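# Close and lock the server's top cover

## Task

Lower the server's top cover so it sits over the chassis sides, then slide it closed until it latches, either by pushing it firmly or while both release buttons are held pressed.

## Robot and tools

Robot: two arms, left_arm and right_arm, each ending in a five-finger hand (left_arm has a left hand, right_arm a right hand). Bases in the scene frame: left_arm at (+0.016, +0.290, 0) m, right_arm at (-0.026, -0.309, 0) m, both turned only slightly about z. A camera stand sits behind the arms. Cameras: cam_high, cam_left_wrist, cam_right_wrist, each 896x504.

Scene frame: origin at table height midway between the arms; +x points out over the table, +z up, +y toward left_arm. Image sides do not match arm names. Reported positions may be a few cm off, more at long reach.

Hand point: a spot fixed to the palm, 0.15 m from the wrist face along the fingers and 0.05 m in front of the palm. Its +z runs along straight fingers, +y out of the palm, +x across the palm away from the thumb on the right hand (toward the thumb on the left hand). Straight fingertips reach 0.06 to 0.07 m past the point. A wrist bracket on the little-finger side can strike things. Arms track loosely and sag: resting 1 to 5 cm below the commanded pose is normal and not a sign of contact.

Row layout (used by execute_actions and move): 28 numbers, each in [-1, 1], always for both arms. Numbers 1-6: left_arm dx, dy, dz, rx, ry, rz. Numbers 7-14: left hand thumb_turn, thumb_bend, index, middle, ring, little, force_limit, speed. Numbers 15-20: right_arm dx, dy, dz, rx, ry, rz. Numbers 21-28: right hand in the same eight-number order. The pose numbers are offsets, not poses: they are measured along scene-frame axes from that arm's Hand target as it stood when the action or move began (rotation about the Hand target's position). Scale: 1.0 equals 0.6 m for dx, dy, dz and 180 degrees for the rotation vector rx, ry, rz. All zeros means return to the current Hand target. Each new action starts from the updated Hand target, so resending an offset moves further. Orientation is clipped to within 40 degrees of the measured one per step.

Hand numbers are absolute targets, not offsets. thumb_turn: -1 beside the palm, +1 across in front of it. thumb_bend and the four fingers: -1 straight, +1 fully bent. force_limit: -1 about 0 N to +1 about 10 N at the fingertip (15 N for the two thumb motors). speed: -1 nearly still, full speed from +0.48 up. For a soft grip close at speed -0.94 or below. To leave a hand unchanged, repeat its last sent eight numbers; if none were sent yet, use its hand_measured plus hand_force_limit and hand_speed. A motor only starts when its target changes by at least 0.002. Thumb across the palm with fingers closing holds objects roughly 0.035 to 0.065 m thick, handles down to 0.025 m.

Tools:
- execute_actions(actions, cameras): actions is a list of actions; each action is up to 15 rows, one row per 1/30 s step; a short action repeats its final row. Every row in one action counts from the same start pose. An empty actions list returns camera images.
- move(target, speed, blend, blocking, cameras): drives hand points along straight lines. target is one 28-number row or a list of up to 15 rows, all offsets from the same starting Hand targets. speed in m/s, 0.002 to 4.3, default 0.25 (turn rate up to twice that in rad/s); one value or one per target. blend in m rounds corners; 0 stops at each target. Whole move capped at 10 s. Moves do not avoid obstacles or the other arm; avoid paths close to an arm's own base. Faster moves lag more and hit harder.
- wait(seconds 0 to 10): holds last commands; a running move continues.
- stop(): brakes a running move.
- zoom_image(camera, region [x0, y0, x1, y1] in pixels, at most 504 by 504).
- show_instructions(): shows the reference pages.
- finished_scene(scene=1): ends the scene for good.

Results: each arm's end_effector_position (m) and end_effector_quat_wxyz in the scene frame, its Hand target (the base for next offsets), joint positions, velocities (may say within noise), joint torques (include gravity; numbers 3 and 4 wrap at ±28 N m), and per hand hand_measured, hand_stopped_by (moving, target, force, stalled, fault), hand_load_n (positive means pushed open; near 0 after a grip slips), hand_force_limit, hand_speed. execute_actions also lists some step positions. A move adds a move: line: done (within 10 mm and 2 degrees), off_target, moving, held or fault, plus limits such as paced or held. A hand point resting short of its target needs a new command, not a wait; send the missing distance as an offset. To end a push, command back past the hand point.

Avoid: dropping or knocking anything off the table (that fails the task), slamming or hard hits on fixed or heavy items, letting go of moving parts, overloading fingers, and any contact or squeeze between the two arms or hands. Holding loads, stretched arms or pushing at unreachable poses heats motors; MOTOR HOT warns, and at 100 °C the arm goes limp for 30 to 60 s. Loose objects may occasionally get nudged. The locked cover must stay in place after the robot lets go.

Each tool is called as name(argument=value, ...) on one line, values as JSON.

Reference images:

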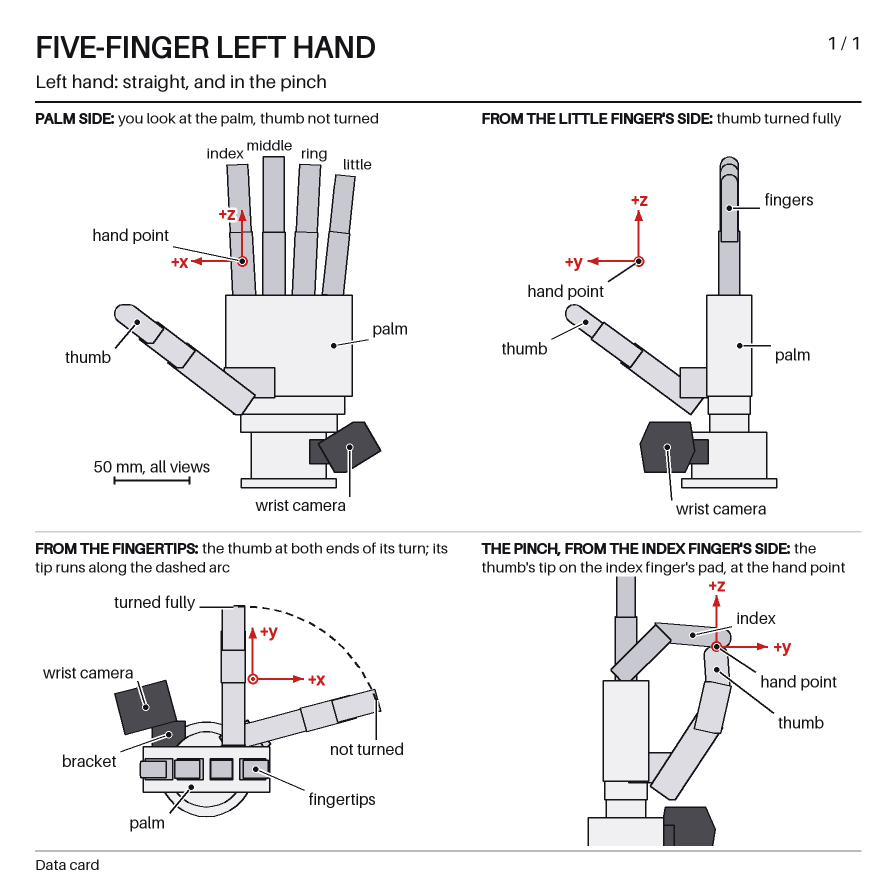

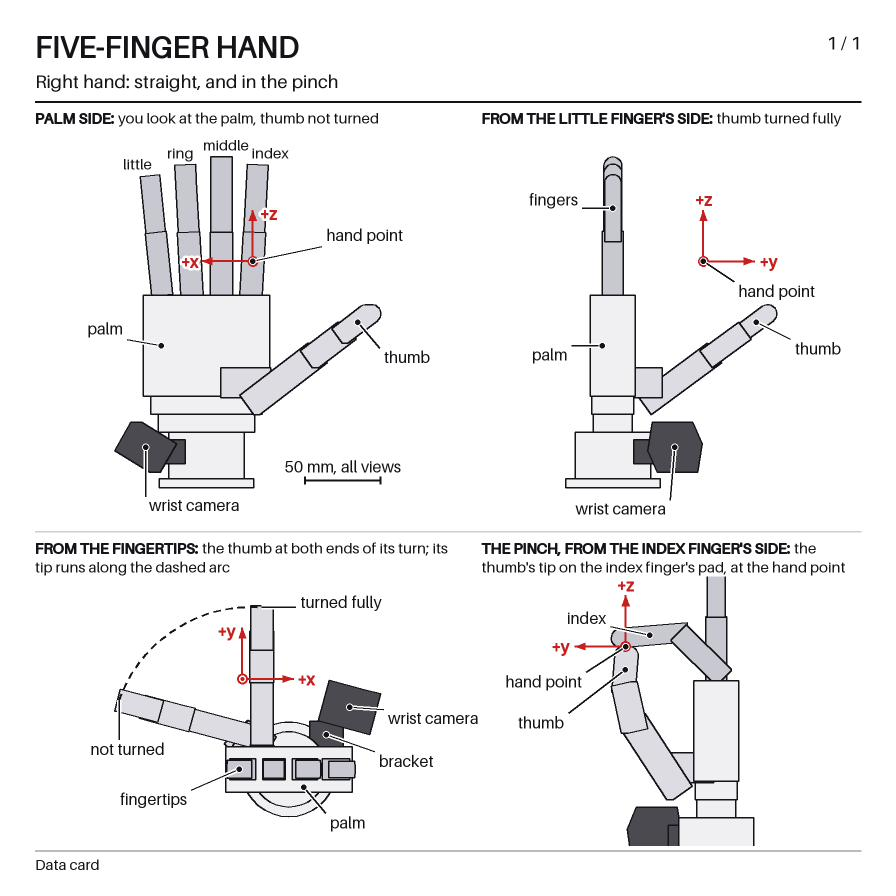

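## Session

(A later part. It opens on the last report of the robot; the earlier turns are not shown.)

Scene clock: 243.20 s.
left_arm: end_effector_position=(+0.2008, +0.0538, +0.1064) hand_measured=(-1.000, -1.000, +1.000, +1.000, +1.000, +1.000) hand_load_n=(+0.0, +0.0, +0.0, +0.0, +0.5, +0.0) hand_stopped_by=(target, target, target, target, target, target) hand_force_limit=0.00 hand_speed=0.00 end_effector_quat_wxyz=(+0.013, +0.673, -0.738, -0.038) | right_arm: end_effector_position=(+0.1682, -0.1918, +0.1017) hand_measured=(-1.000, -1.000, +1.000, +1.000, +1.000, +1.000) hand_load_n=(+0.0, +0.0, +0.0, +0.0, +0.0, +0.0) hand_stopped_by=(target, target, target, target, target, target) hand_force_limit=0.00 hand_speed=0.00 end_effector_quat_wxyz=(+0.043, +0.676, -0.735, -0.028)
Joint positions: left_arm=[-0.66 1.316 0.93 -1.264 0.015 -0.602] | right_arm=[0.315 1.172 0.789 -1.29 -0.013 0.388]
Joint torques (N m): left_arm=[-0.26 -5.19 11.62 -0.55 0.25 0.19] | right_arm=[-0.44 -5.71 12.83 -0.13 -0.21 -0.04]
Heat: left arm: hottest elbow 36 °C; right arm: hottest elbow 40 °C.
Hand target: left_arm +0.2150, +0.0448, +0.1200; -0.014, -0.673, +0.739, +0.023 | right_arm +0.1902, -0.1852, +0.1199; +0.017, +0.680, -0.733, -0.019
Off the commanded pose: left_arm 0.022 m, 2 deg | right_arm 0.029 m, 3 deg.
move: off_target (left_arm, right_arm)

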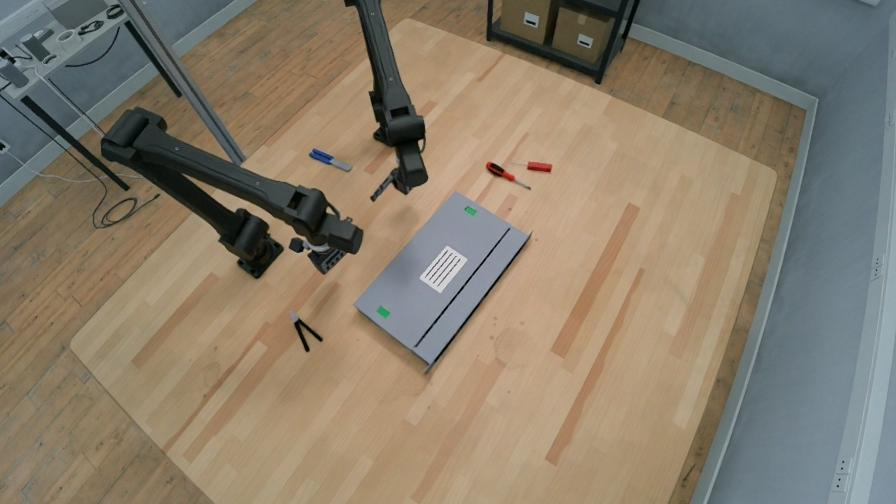

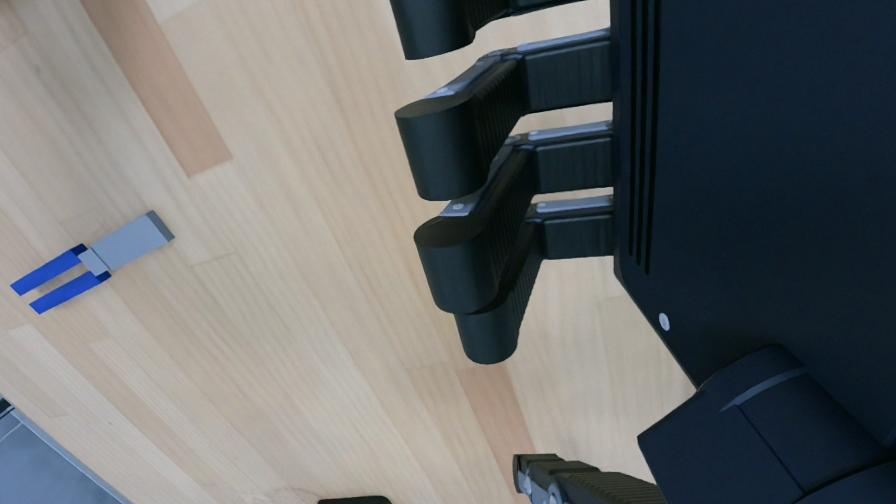

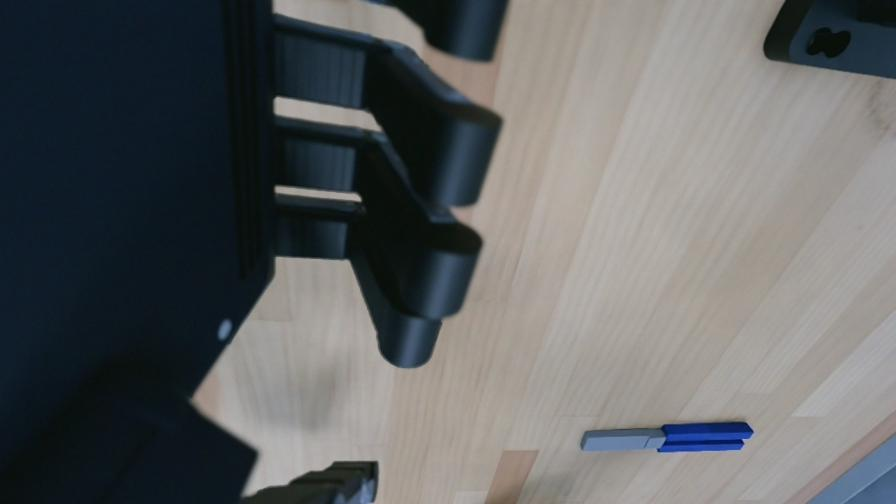

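move(target=[[0.0,0.0,-0.15,0,0,0.0,-1,-1,1,1,1,1,0,0, 0.0,0.0,-0.145,0,0,0.0,-1,-1,1,1,1,1,0,0]], speed=0.12, cameras=["cam_high"])

zoom_image(camera="cam_high", region=[320, 160, 540, 380])

Scene clock: 245.50 s.
left_arm: end_effector_position=(+0.2089, +0.0471, +0.0308) hand_measured=(-1.000, -1.000, +1.000, +1.000, +1.000, +1.000) hand_load_n=(+0.0, +0.0, +0.0, +0.0, +0.0, +0.0) hand_stopped_by=(target, target, target, target, target, target) hand_force_limit=0.00 hand_speed=0.00 end_effector_quat_wxyz=(+0.012, +0.674, -0.738, -0.030) | right_arm: end_effector_position=(+0.1860, -0.1859, +0.0334) hand_measured=(-1.000, -1.000, +1.000, +1.000, +1.000, +1.000) hand_load_n=(+0.0, +0.0, +0.0, +0.0, +0.0, +0.0) hand_stopped_by=(target, target, target, target, target, target) hand_force_limit=0.00 hand_speed=0.00 end_effector_quat_wxyz=(+0.024, +0.677, -0.735, -0.019)
Joint positions: left_arm=[-0.66 1.439 0.827 -1.022 0.015 -0.602] | right_arm=[0.315 1.296 0.696 -1.031 -0.015 0.387]
Joint torques (N m): left_arm=[-0.21 -6.07 7.06 0.38 0.25 0.18] | right_arm=[-0.62 -6.42 7.25 0.69 -0.2 -0.04]
Heat: left arm: hottest elbow 36 °C; right arm: hottest elbow 40 °C.
Hand target: left_arm +0.2150, +0.0448, +0.0300; -0.014, -0.673, +0.739, +0.023 | right_arm +0.1902, -0.1852, +0.0329; +0.017, +0.680, -0.733, -0.019
Off the commanded pose: left_arm 0.007 m, 1 deg | right_arm 0.004 m, 1 deg.
move: done
Images, in order (width x height): cam_high 896x504.

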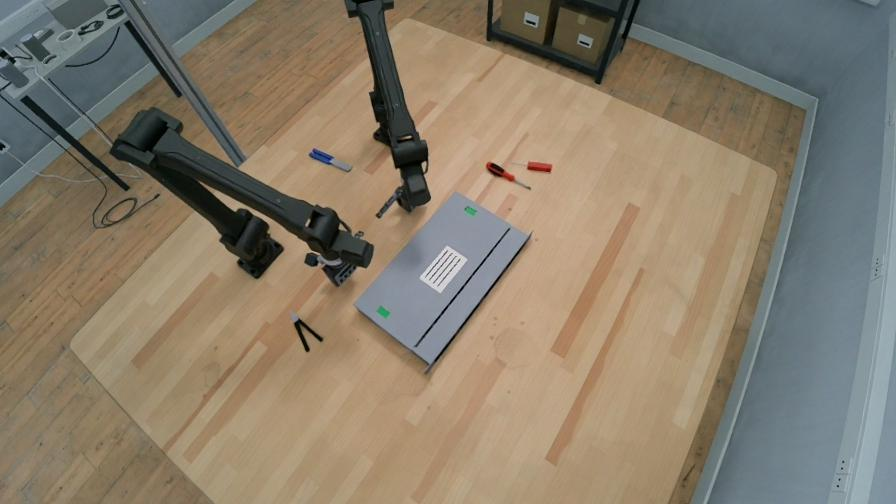

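Scaled by 2.291.

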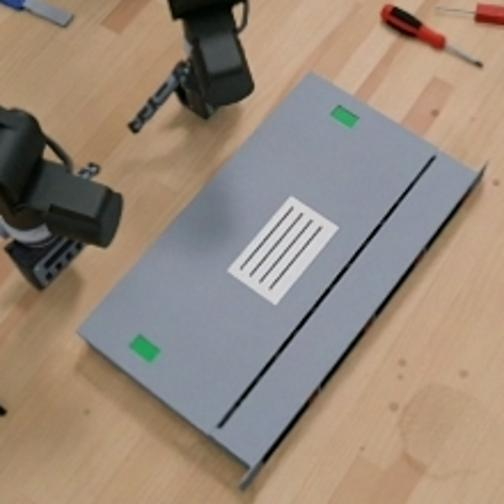

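move(target=[[0.0,0.0,-0.025,0,0,0.0,-1,-1,1,1,1,1,0,0, 0.0,0.0,-0.028,0,0,0.0,-1,-1,1,1,1,1,0,0],[0.09,-0.005,-0.025,0,0,0.0,-1,-1,1,1,1,1,0,0, 0.09,-0.005,-0.028,0,0,0.0,-1,-1,1,1,1,1,0,0]], speed=0.1, cameras=["cam_high"])

zoom_image(camera="cam_high", region=[320, 160, 540, 380])

Scene clock: 248.80 s.
left_arm: end_effector_position=(+0.2540, +0.0474, +0.0121) hand_measured=(-1.000, -1.000, +1.000, +1.000, +1.000, +1.000) hand_load_n=(+0.0, +0.0, -0.5, +0.5, +0.0, +0.0) hand_stopped_by=(target, target, target, target, target, target) hand_force_limit=0.00 hand_speed=0.00 end_effector_quat_wxyz=(+0.019, +0.672, -0.740, -0.030) | right_arm: end_effector_position=(+0.2186, -0.1936, +0.0070) hand_measured=(-1.000, -1.000, +1.000, +1.000, +1.000, +1.000) hand_load_n=(+0.0, +0.0, +0.0, +0.0, +0.0, +0.0) hand_stopped_by=(target, target, target, target, target, target) hand_force_limit=0.00 hand_speed=0.00 end_effector_quat_wxyz=(+0.041, +0.676, -0.735, -0.030)
Joint positions: left_arm=[-0.577 1.563 0.904 -0.979 0.024 -0.515] | right_arm=[0.26 1.459 0.759 -0.971 -0.015 0.333]
Joint torques (N m): left_arm=[-0.03 -6.77 9.42 -0.35 -0.05 0.18] | right_arm=[-0.62 -7.94 10.48 0.42 -0.08 -0.04]
Heat: left arm: hottest elbow 35 °C; right arm: hottest elbow 40 °C.
Hand target: left_arm +0.2690, +0.0418, +0.0150; -0.014, -0.673, +0.739, +0.023 | right_arm +0.2442, -0.1882, +0.0161; +0.017, +0.680, -0.733, -0.019
Off the commanded pose: left_arm 0.016 m, 1 deg | right_arm 0.028 m, 3 deg.
move: off_target (left_arm, right_arm)
Images, in order (width x height): cam_high 896x504.

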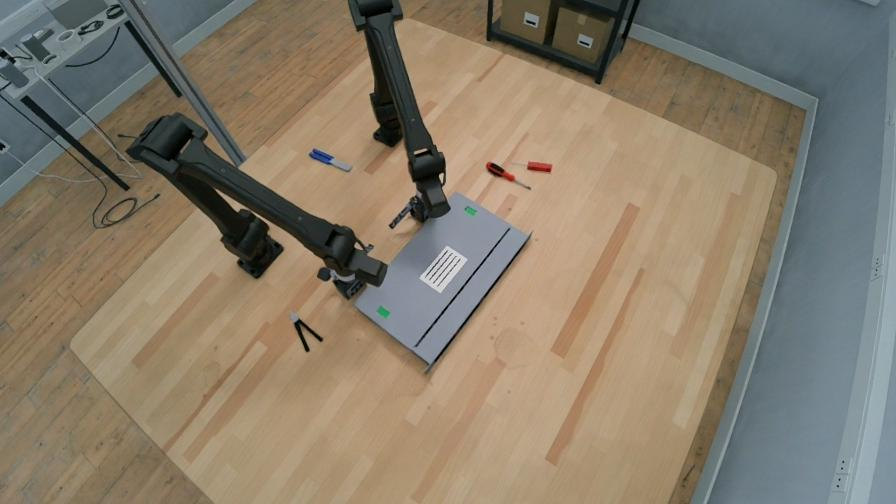

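Scaled by 2.291.

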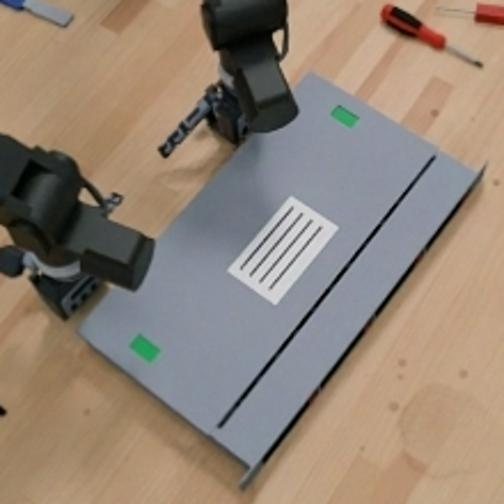

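move(target=[[0.075,-0.006,0.0,0,0,0.0,-1,-1,1,1,1,1,0,0, 0.09,-0.006,0.01,0,0,0.0,-1,-1,1,1,1,1,0,0]], speed=0.08, cameras=["cam_high"])

zoom_image(camera="cam_high", region=[320, 160, 540, 380])

Scene clock: 250.90 s.
left_arm: end_effector_position=(+0.2651, +0.0458, +0.0138) hand_measured=(-1.000, -1.000, +1.000, +1.000, +1.000, +1.000) hand_load_n=(+0.0, +0.0, -0.5, +0.0, +0.0, +0.0) hand_stopped_by=(target, target, target, target, target, target) hand_force_limit=0.00 hand_speed=0.00 end_effector_quat_wxyz=(+0.033, +0.676, -0.734, -0.064) | right_arm: end_effector_position=(+0.2371, -0.1940, +0.0105) hand_measured=(-1.000, -1.000, +1.000, +1.000, +1.000, +1.000) hand_load_n=(+0.0, +0.0, +0.0, +0.0, +0.0, +0.0) hand_stopped_by=(target, target, target, target, target, target) hand_force_limit=0.00 hand_speed=0.00 end_effector_quat_wxyz=(+0.067, +0.687, -0.722, -0.055)
Joint positions: left_arm=[-0.557 1.634 0.981 -1.057 0.035 -0.507] | right_arm=[0.243 1.555 0.858 -1.045 -0.027 0.281]
Joint torques (N m): left_arm=[2.32 -6.59 12.29 1.48 -0.67 0.57] | right_arm=[-2.14 -8.59 14.24 1.48 0.36 0]
Heat: left arm: hottest elbow 35 °C; right arm: hottest elbow 40 °C.
Hand target: left_arm +0.3140, +0.0382, +0.0150; +0.014, +0.673, -0.739, -0.023 | right_arm +0.2982, -0.1918, +0.0221; +0.017, +0.680, -0.733, -0.019
Off the commanded pose: left_arm 0.050 m, 5 deg | right_arm 0.062 m, 7 deg.
move: off_target (left_arm, right_arm)
Images, in order (width x height): cam_high 896x504.

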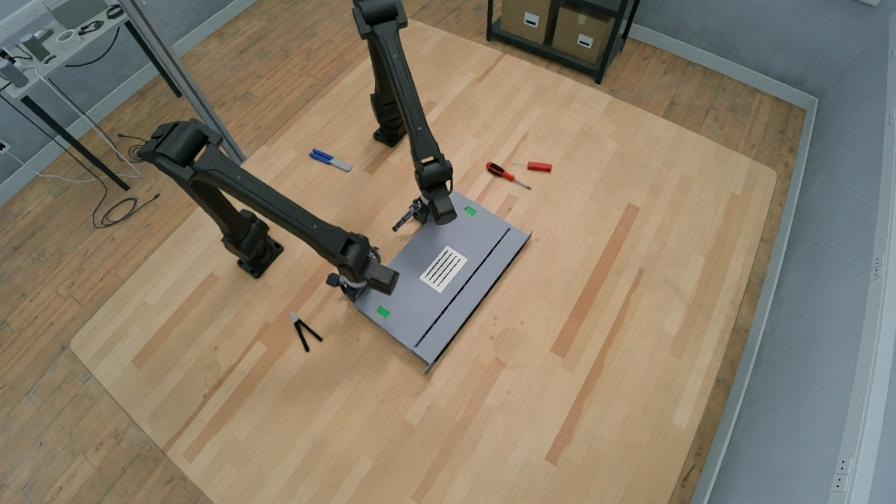

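Scaled by 2.291.

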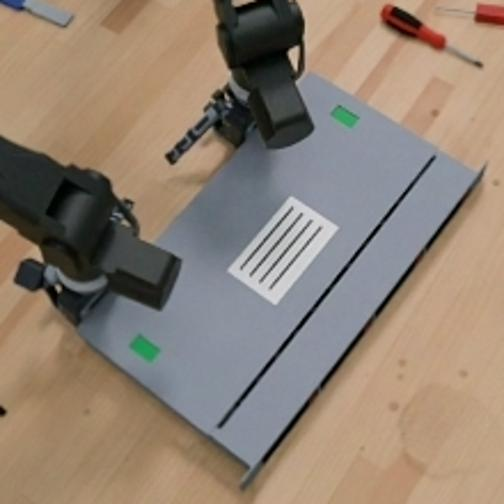

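move(target=[[0.075,-0.01,0.01,0,0,0.0,-1,-1,1,1,1,1,0,0, 0.075,-0.01,0.01,0,0,0.0,-1,-1,1,1,1,1,0,0]], speed=0.08, cameras=["cam_high"])

zoom_image(camera="cam_high", region=[320, 160, 540, 380])

Scene clock: 252.93 s.
left_arm: end_effector_position=(+0.2629, +0.0486, +0.0193) hand_measured=(-1.000, -1.000, +1.000, +1.000, +1.000, +1.000) hand_load_n=(+0.0, -0.5, +0.0, +0.0, +0.0, +0.0) hand_stopped_by=(target, target, target, target, target, target) hand_force_limit=0.00 hand_speed=0.00 end_effector_quat_wxyz=(+0.053, +0.673, -0.728, -0.115) | right_arm: end_effector_position=(+0.2351, -0.1947, +0.0195) hand_measured=(-1.000, -1.000, +1.000, +1.000, +1.000, +1.000) hand_load_n=(+0.0, +0.0, +0.0, +0.0, +0.0, +0.0) hand_stopped_by=(target, target, target, target, target, target) hand_force_limit=0.00 hand_speed=0.00 end_effector_quat_wxyz=(+0.108, +0.684, -0.716, -0.088)
Joint positions: left_arm=[-0.548 1.697 1.048 -1.172 0.047 -0.498] | right_arm=[0.235 1.617 0.924 -1.155 -0.041 0.265]
Joint torques (N m): left_arm=[4.54 -7.12 17.01 3.4 -1.59 0.83] | right_arm=[-4.19 -9.23 18.91 3.26 1.24 -0.09]
Heat: left arm: hottest elbow 36 °C; right arm: hottest elbow 40 °C.
Hand target: left_arm +0.3590, +0.0322, +0.0210; +0.014, +0.673, -0.739, -0.023 | right_arm +0.3432, -0.1978, +0.0281; +0.017, +0.680, -0.733, -0.019
Off the commanded pose: left_arm 0.098 m, 11 deg | right_arm 0.108 m, 13 deg.
move: off_target (left_arm, right_arm)
Images, in order (width x height): cam_high 896x504.

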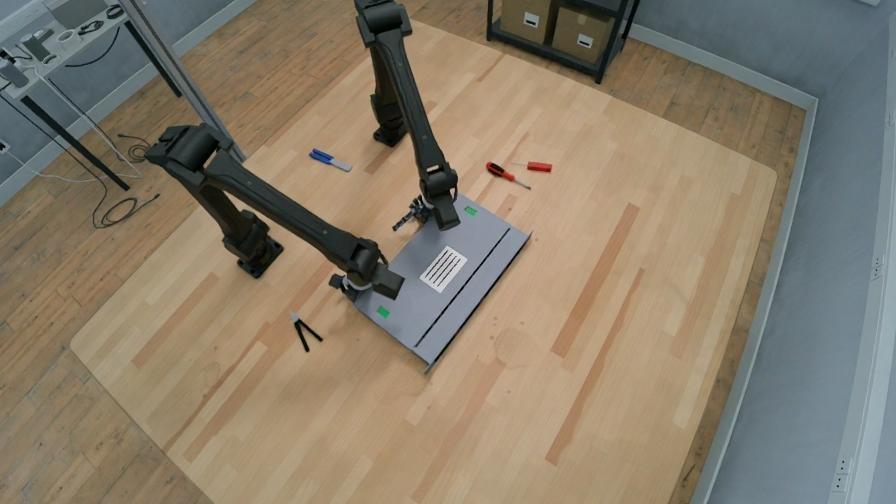

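Scaled by 2.291.

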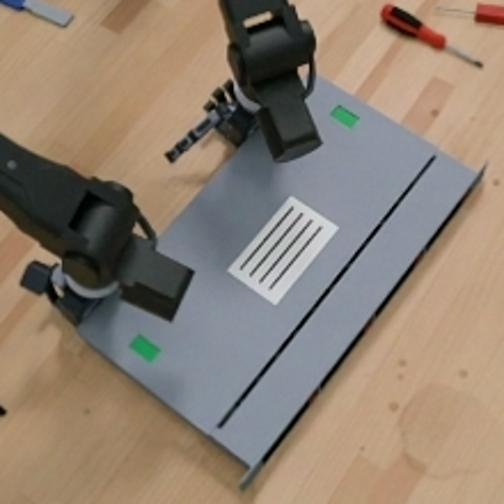

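move(target=[[-0.24,0.01,0.0,0,0,0.0,-1,-1,1,1,1,1,0,0, -0.24,0.01,0.0,0,0,0.0,-1,-1,1,1,1,1,0,0],[-0.24,0.2,0.2,0,0,0.0,-1,-1,1,1,1,1,0,0, -0.24,-0.2,0.2,0,0,0.0,-1,-1,1,1,1,1,0,0]], speed=0.2, cameras=["cam_high"])

zoom_image(camera="cam_high", region=[340, 180, 540, 380])

zoom_image(camera="cam_high", region=[440, 180, 540, 260])

zoom_image(camera="cam_high", region=[350, 290, 440, 380])

Scene clock: 257.77 s.
left_arm: end_effector_position=(+0.2007, +0.1559, +0.1216) hand_measured=(-1.000, -1.000, +1.000, +1.000, +1.000, +1.000) hand_load_n=(+0.0, +0.0, +0.0, +0.0, +0.0, +0.0) hand_stopped_by=(target, target, target, target, target, target) hand_force_limit=0.00 hand_speed=0.00 end_effector_quat_wxyz=(+0.022, +0.673, -0.738, -0.048) | right_arm: end_effector_position=(+0.1773, -0.3140, +0.1271) hand_measured=(-1.000, -1.000, +1.000, +1.000, +1.000, +1.000) hand_load_n=(+0.0, +0.0, +0.0, +0.0, +0.0, +0.0) hand_stopped_by=(target, target, target, target, target, target) hand_force_limit=0.00 hand_speed=0.00 end_effector_quat_wxyz=(+0.042, +0.676, -0.734, -0.044)
Joint positions: left_arm=[-0.376 1.169 0.843 -1.35 0.001 -0.319] | right_arm=[-0.136 1.161 0.844 -1.376 0.01 -0.063]
Joint torques (N m): left_arm=[-0.21 -4.95 11.6 -0.58 0.13 0.16] | right_arm=[-0.56 -6.83 13.12 -0.18 -0.14 -0.04]
Heat: left arm: hottest elbow 35 °C; right arm: hottest elbow 40 °C.
Hand target: left_arm +0.2150, +0.1522, +0.1410; -0.014, -0.673, +0.739, +0.023 | right_arm +0.1992, -0.3178, +0.1481; +0.017, +0.680, -0.733, -0.019
Off the commanded pose: left_arm 0.024 m, 3 deg | right_arm 0.030 m, 4 deg.
move: off_target (left_arm, right_arm)
Images, in order (width x height): cam_high 896x504.

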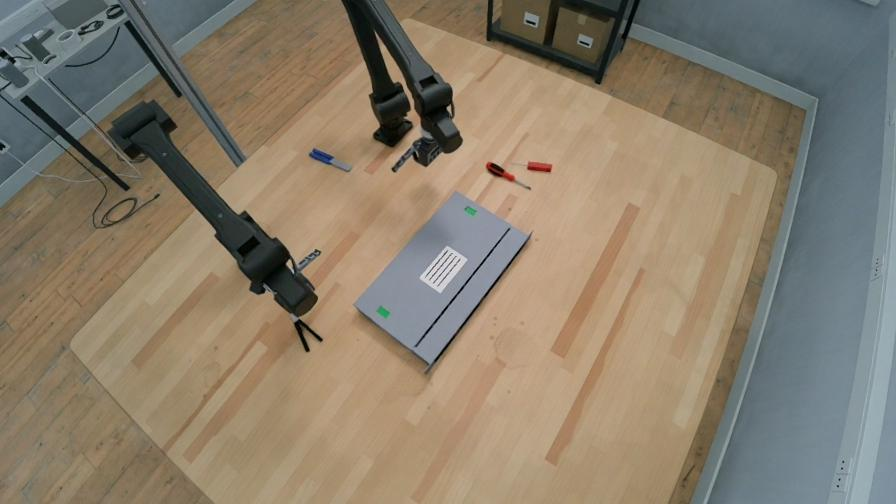

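Scaled by 2.520.

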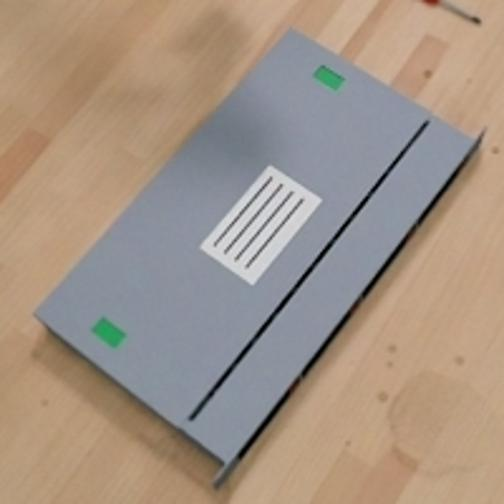

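Scaled by 5.040.

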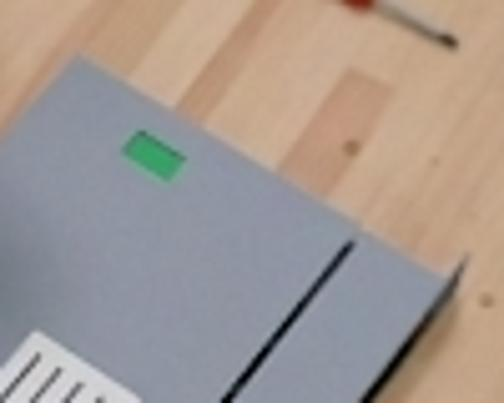

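Scaled by 5.600.

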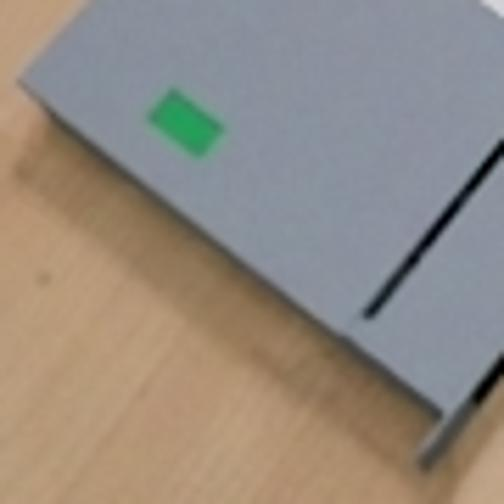

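move(target=[[0.34,0.08,0.13,0,-0.1,0.0,-1,-1,-1,-1,-1,-1,0,0, 0.30,-0.03,0.09,0,-0.1,0.0,-1,-1,-1,-1,-1,-1,0,0]], speed=0.25, cameras=["all"])

zoom_image(camera="cam_left_wrist", region=[230, 90, 620, 400])

zoom_image(camera="cam_right_wrist", region=[270, 90, 740, 400])

Scene clock: 264.63 s.
left_arm: end_effector_position=(+0.3967, +0.2000, +0.2013) hand_measured=(-1.000, -1.000, -1.000, -1.000, -1.000, -1.000) hand_load_n=(+0.0, +0.0, +0.5, +0.0, +0.0, +0.0) hand_stopped_by=(target, target, target, target, target, target) hand_force_limit=0.00 hand_speed=0.00 end_effector_quat_wxyz=(-0.083, +0.671, -0.734, +0.060) | right_arm: end_effector_position=(+0.3522, -0.3315, +0.1793) hand_measured=(-1.000, -1.000, -1.000, -1.000, -1.000, -1.000) hand_load_n=(+0.0, +0.0, +0.0, -0.5, +0.0, +0.0) hand_stopped_by=(target, target, target, target, target, target) hand_force_limit=0.00 hand_speed=0.00 end_effector_quat_wxyz=(-0.072, +0.675, -0.732, +0.059)
Joint positions: left_arm=[-0.134 1.373 1.274 -1.275 -0.057 -0.073] | right_arm=[-0.139 1.371 1.208 -1.226 -0.038 -0.064]
Joint torques (N m): left_arm=[-0.97 -6.95 13.3 0.85 0.11 0.17] | right_arm=[-0.44 -9.35 14.38 1.29 -0.2 0.02]
Heat: left arm: hottest elbow 35 °C; right arm: hottest elbow 40 °C.
Hand target: left_arm +0.4190, +0.2002, +0.2190; +0.102, -0.668, +0.733, -0.082 | right_arm +0.3792, -0.3358, +0.2021; -0.098, +0.675, -0.727, +0.087
Off the commanded pose: left_arm 0.029 m, 3 deg | right_arm 0.036 m, 4 deg.
move: off_target (left_arm, right_arm)

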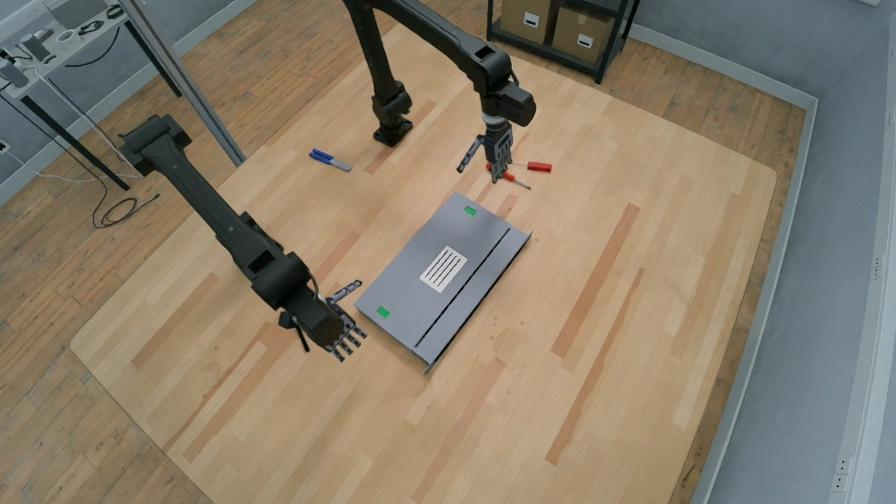

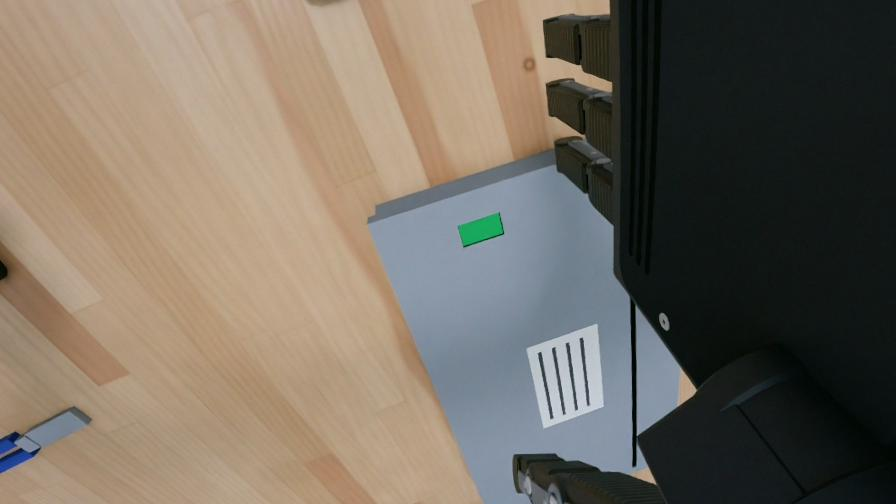

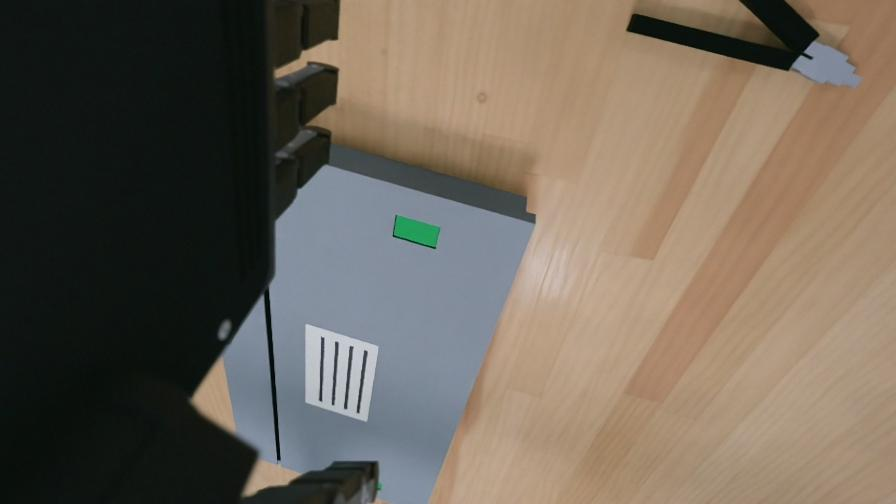

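Scaled by 1.292.

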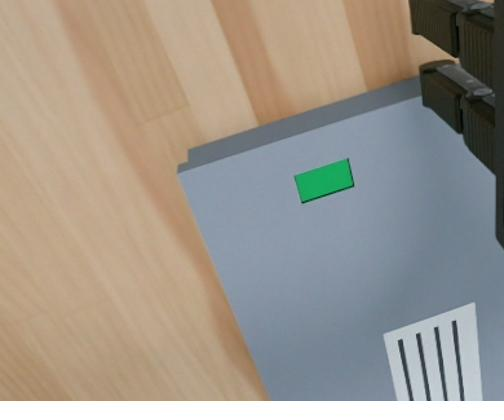

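Scaled by 1.072.

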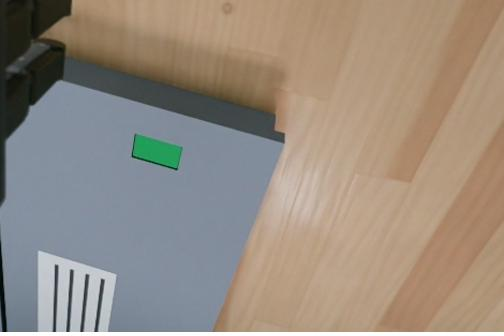

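move(target=[[-0.215,-0.275,-0.2,-0.024,-0.277,0.003,-1,-1,1,1,1,-1,0,0, -0.19,0.26,-0.175,-0.0195,-0.277,-0.002,-1,-1,1,1,1,-1,0,0]], speed=0.2, cameras=["all"])

zoom_image(camera="cam_high", region=[320, 160, 540, 380])

Scene clock: 276.83 s.
left_arm: end_effector_position=(+0.2867, +0.0413, +0.0945) hand_measured=(-1.000, -1.000, +1.000, +1.000, +1.000, -1.000) hand_load_n=(+0.0, +0.0, +0.0, +0.0, +0.0, +0.0) hand_stopped_by=(target, target, target, target, target, target) hand_force_limit=0.00 hand_speed=0.00 end_effector_quat_wxyz=(-0.378, +0.573, -0.624, +0.372) | right_arm: end_effector_position=(+0.2613, -0.1838, +0.0931) hand_measured=(-1.000, -1.000, +1.000, +1.000, +1.000, -1.000) hand_load_n=(+0.0, +0.0, +0.0, +0.0, +0.0, +0.0) hand_stopped_by=(target, target, target, target, target, target) hand_force_limit=0.00 hand_speed=0.00 end_effector_quat_wxyz=(-0.365, +0.583, -0.615, +0.385)
Joint positions: left_arm=[-1.013 0.98 0.436 -0.2 -0.868 -0.561] | right_arm=[0.651 0.609 0.258 -0.213 0.613 0.35]
Joint torques (N m): left_arm=[-1.26 -1.08 8.47 2.14 -0.6 -0.02] | right_arm=[0.79 -0.91 9.66 2.7 0.4 0.13]
Heat: left arm: hottest elbow 36 °C; right arm: hottest elbow 42 °C.
Hand target: left_arm +0.2900, +0.0352, +0.0990; -0.377, +0.578, -0.615, +0.382 | right_arm +0.2652, -0.1798, +0.0971; -0.374, +0.575, -0.617, +0.385
Off the commanded pose: left_arm 0.008 m, 2 deg | right_arm 0.007 m, 1 deg.
move: done

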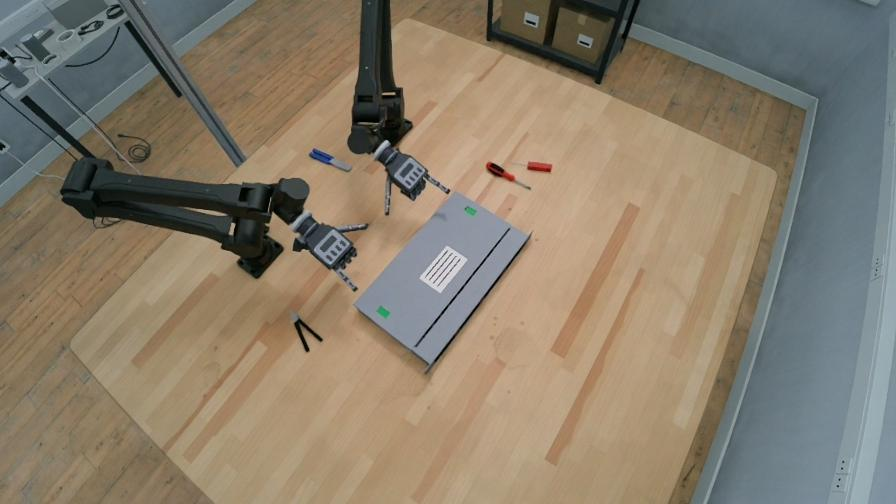

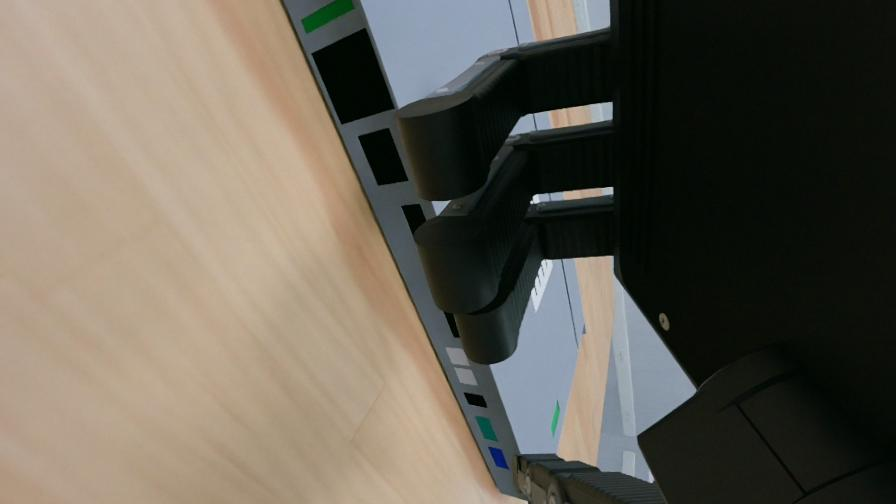

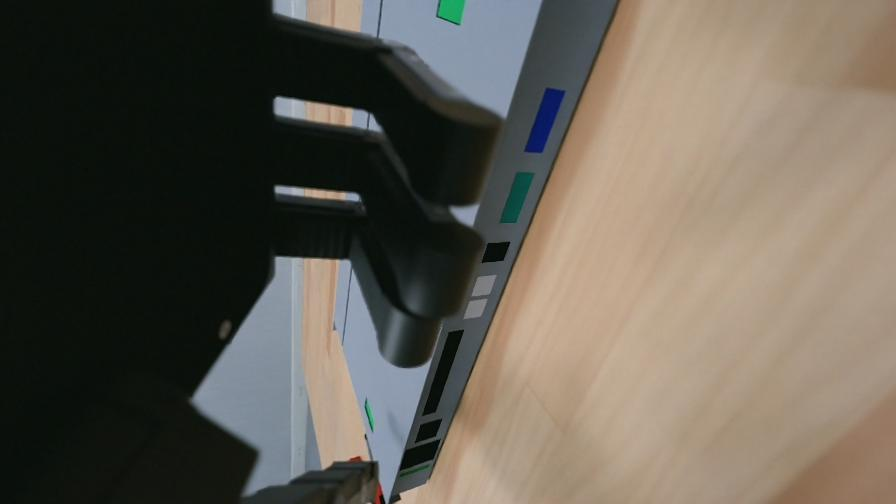

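Scaled by 2.291.

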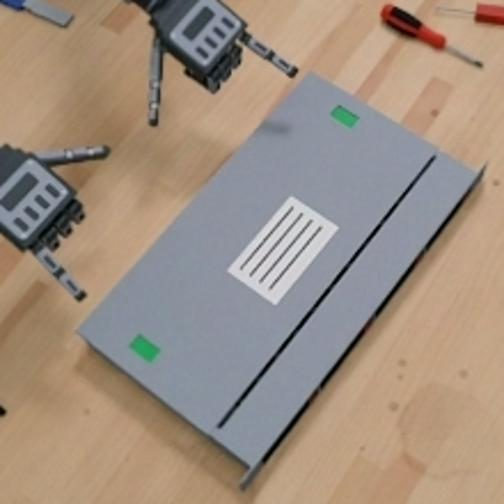

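move(target=[[0.04,0.05,-0.05,0,0,0,-1,-1,1,1,1,-1,0,0, 0.035,0.05,-0.05,0,0,0,-1,-1,1,1,1,-1,0,0]], speed=0.1, cameras=["all"])

zoom_image(camera="cam_high", region=[320, 160, 540, 380])

Scene clock: 280.27 s.
left_arm: end_effector_position=(+0.3093, +0.0685, +0.0653) hand_measured=(-1.000, -1.000, +1.000, +1.000, +1.000, -1.000) hand_load_n=(+0.0, +0.0, +0.0, +0.0, +0.0, +0.0) hand_stopped_by=(target, target, target, target, target, target) hand_force_limit=0.00 hand_speed=0.00 end_effector_quat_wxyz=(-0.375, +0.580, -0.618, +0.376) | right_arm: end_effector_position=(+0.2796, -0.1548, +0.0587) hand_measured=(-1.000, -1.000, +1.000, +1.000, +1.000, -1.000) hand_load_n=(+0.0, +0.5, +0.0, +0.0, +0.0, +0.0) hand_stopped_by=(target, target, target, target, target, target) hand_force_limit=0.00 hand_speed=0.00 end_effector_quat_wxyz=(-0.361, +0.588, -0.614, +0.384)
Joint positions: left_arm=[-0.872 1.016 0.341 0.029 -0.761 -0.449] | right_arm=[0.709 0.891 0.255 0.038 0.659 0.385]
Joint torques (N m): left_arm=[0.21 -1.2 7.91 2.4 -0.16 0.16] | right_arm=[0.56 -2.49 8.98 2.63 0.44 0.13]
Heat: left arm: hottest elbow 36 °C; right arm: hottest elbow 41 °C.
Hand target: left_arm +0.3140, +0.0652, +0.0690; -0.377, +0.578, -0.615, +0.382 | right_arm +0.2862, -0.1498, +0.0671; -0.374, +0.575, -0.617, +0.385
Off the commanded pose: left_arm 0.007 m, 1 deg | right_arm 0.012 m, 2 deg.
move: off_target (right_arm)

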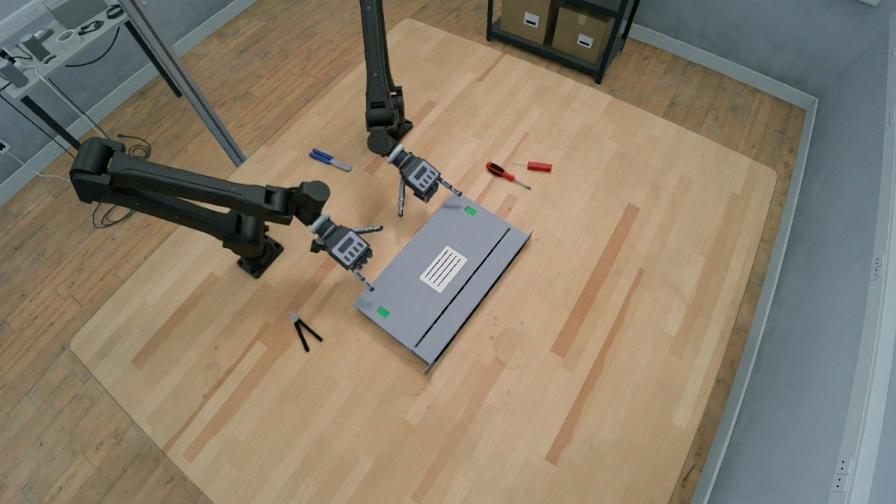

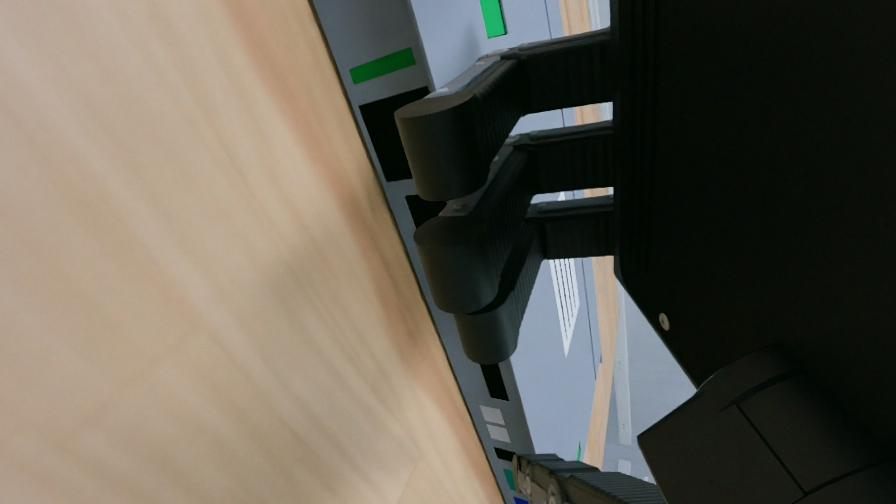

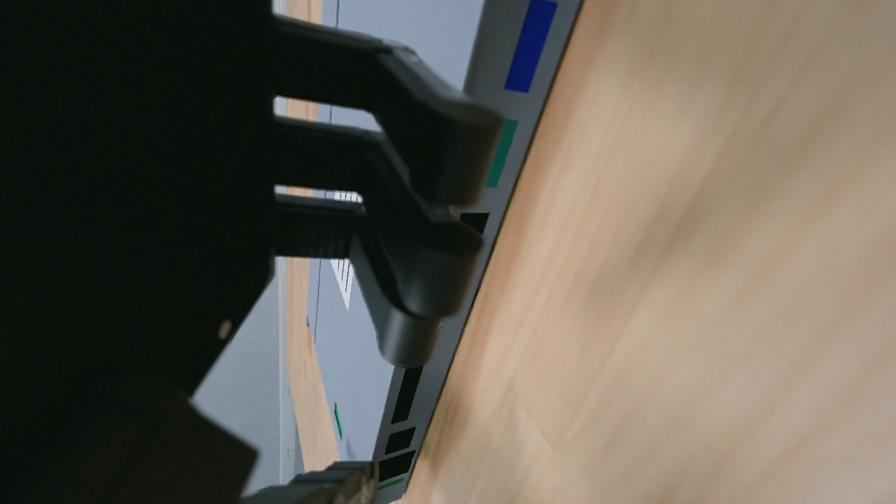

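Scaled by 2.291.

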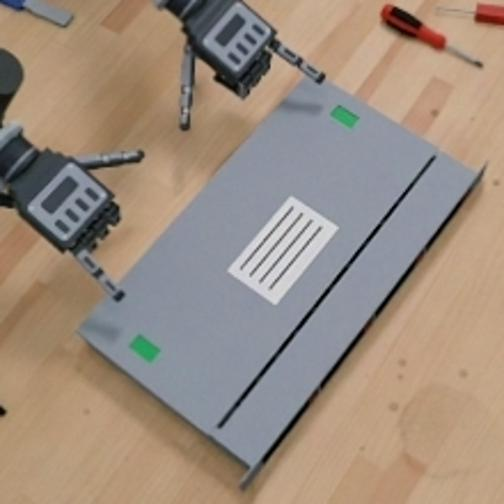

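move(target=[[-0.0,0.0,0.03,0,0,0,-1,-1,1,-1,1,1,0,0, 0.0,0.0,0.03,0,0,0,-1,-1,1,-1,1,1,0,0],[0.0,0.085,0.0,0,0,0,-1,-1,1,-1,1,1,0,0, 0.01,-0.107,0.0,0,0,0,-1,-1,1,-1,1,1,0,0]], speed=0.1, cameras=["all"])

zoom_image(camera="cam_high", region=[320, 160, 540, 380])

Scene clock: 285.47 s.
left_arm: end_effector_position=(+0.2890, +0.1034, +0.0472) hand_measured=(-1.000, -1.000, +1.000, -0.560, +1.000, +1.000) hand_load_n=(+0.0, +0.0, +0.0, -10.5, +0.0, +0.0) hand_stopped_by=(target, target, target, stalled, target, target) hand_force_limit=0.00 hand_speed=0.00 end_effector_quat_wxyz=(+0.343, -0.568, +0.649, -0.371) | right_arm: end_effector_position=(+0.2858, -0.2145, +0.0562) hand_measured=(-1.000, -1.000, +1.000, -1.000, +1.000, +1.000) hand_load_n=(+0.0, +0.0, +0.0, +0.0, +0.0, +0.0) hand_stopped_by=(target, target, target, target, target, target) hand_force_limit=0.00 hand_speed=0.00 end_effector_quat_wxyz=(-0.360, +0.586, -0.621, +0.378)
Joint positions: left_arm=[-0.767 0.867 0.24 -0.003 -0.594 -0.36] | right_arm=[0.42 0.756 0.191 0.044 0.409 0.229]
Joint torques (N m): left_arm=[3.08 -1.79 9.13 3.21 -1.7 0.38] | right_arm=[-0.62 -2.84 8.91 2.82 0.02 -0.06]
Heat: left arm: hottest elbow 36 °C; right arm: hottest elbow 41 °C.
Hand target: left_arm +0.3140, +0.1162, +0.0690; +0.377, -0.578, +0.615, -0.382 | right_arm +0.2922, -0.2140, +0.0671; -0.374, +0.575, -0.617, +0.385
Off the commanded pose: left_arm 0.036 m, 6 deg | right_arm 0.013 m, 2 deg.
move: off_target (left_arm, right_arm)

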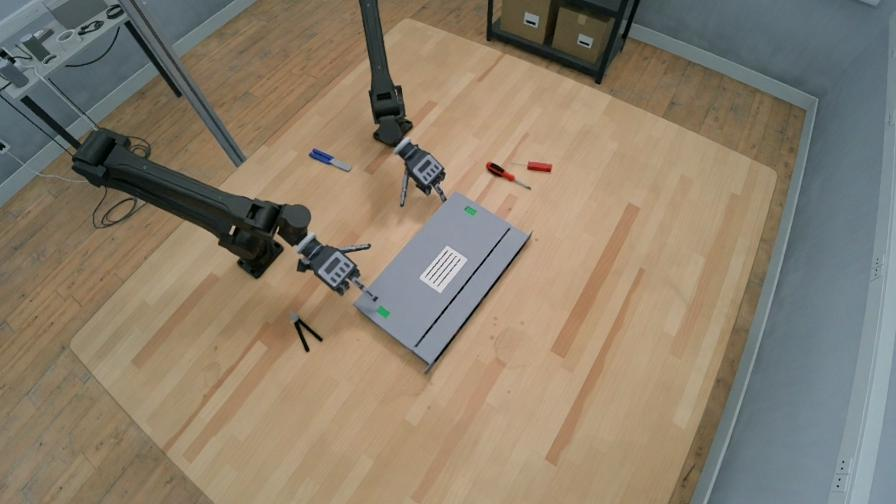

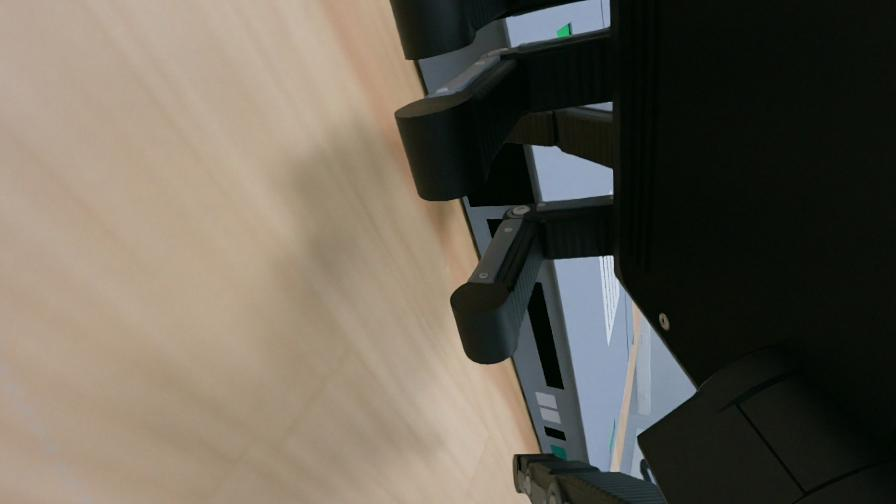

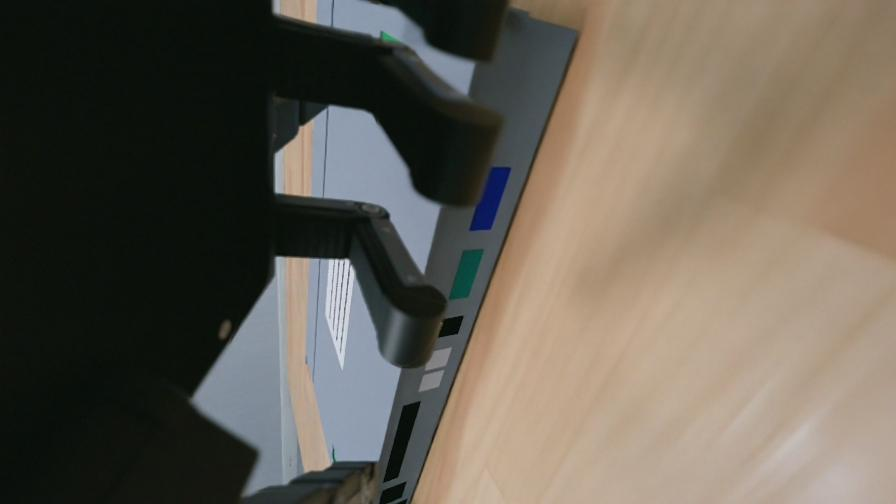

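Scaled by 2.291.

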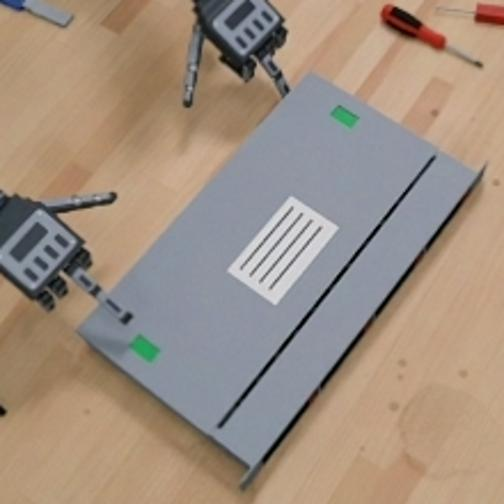

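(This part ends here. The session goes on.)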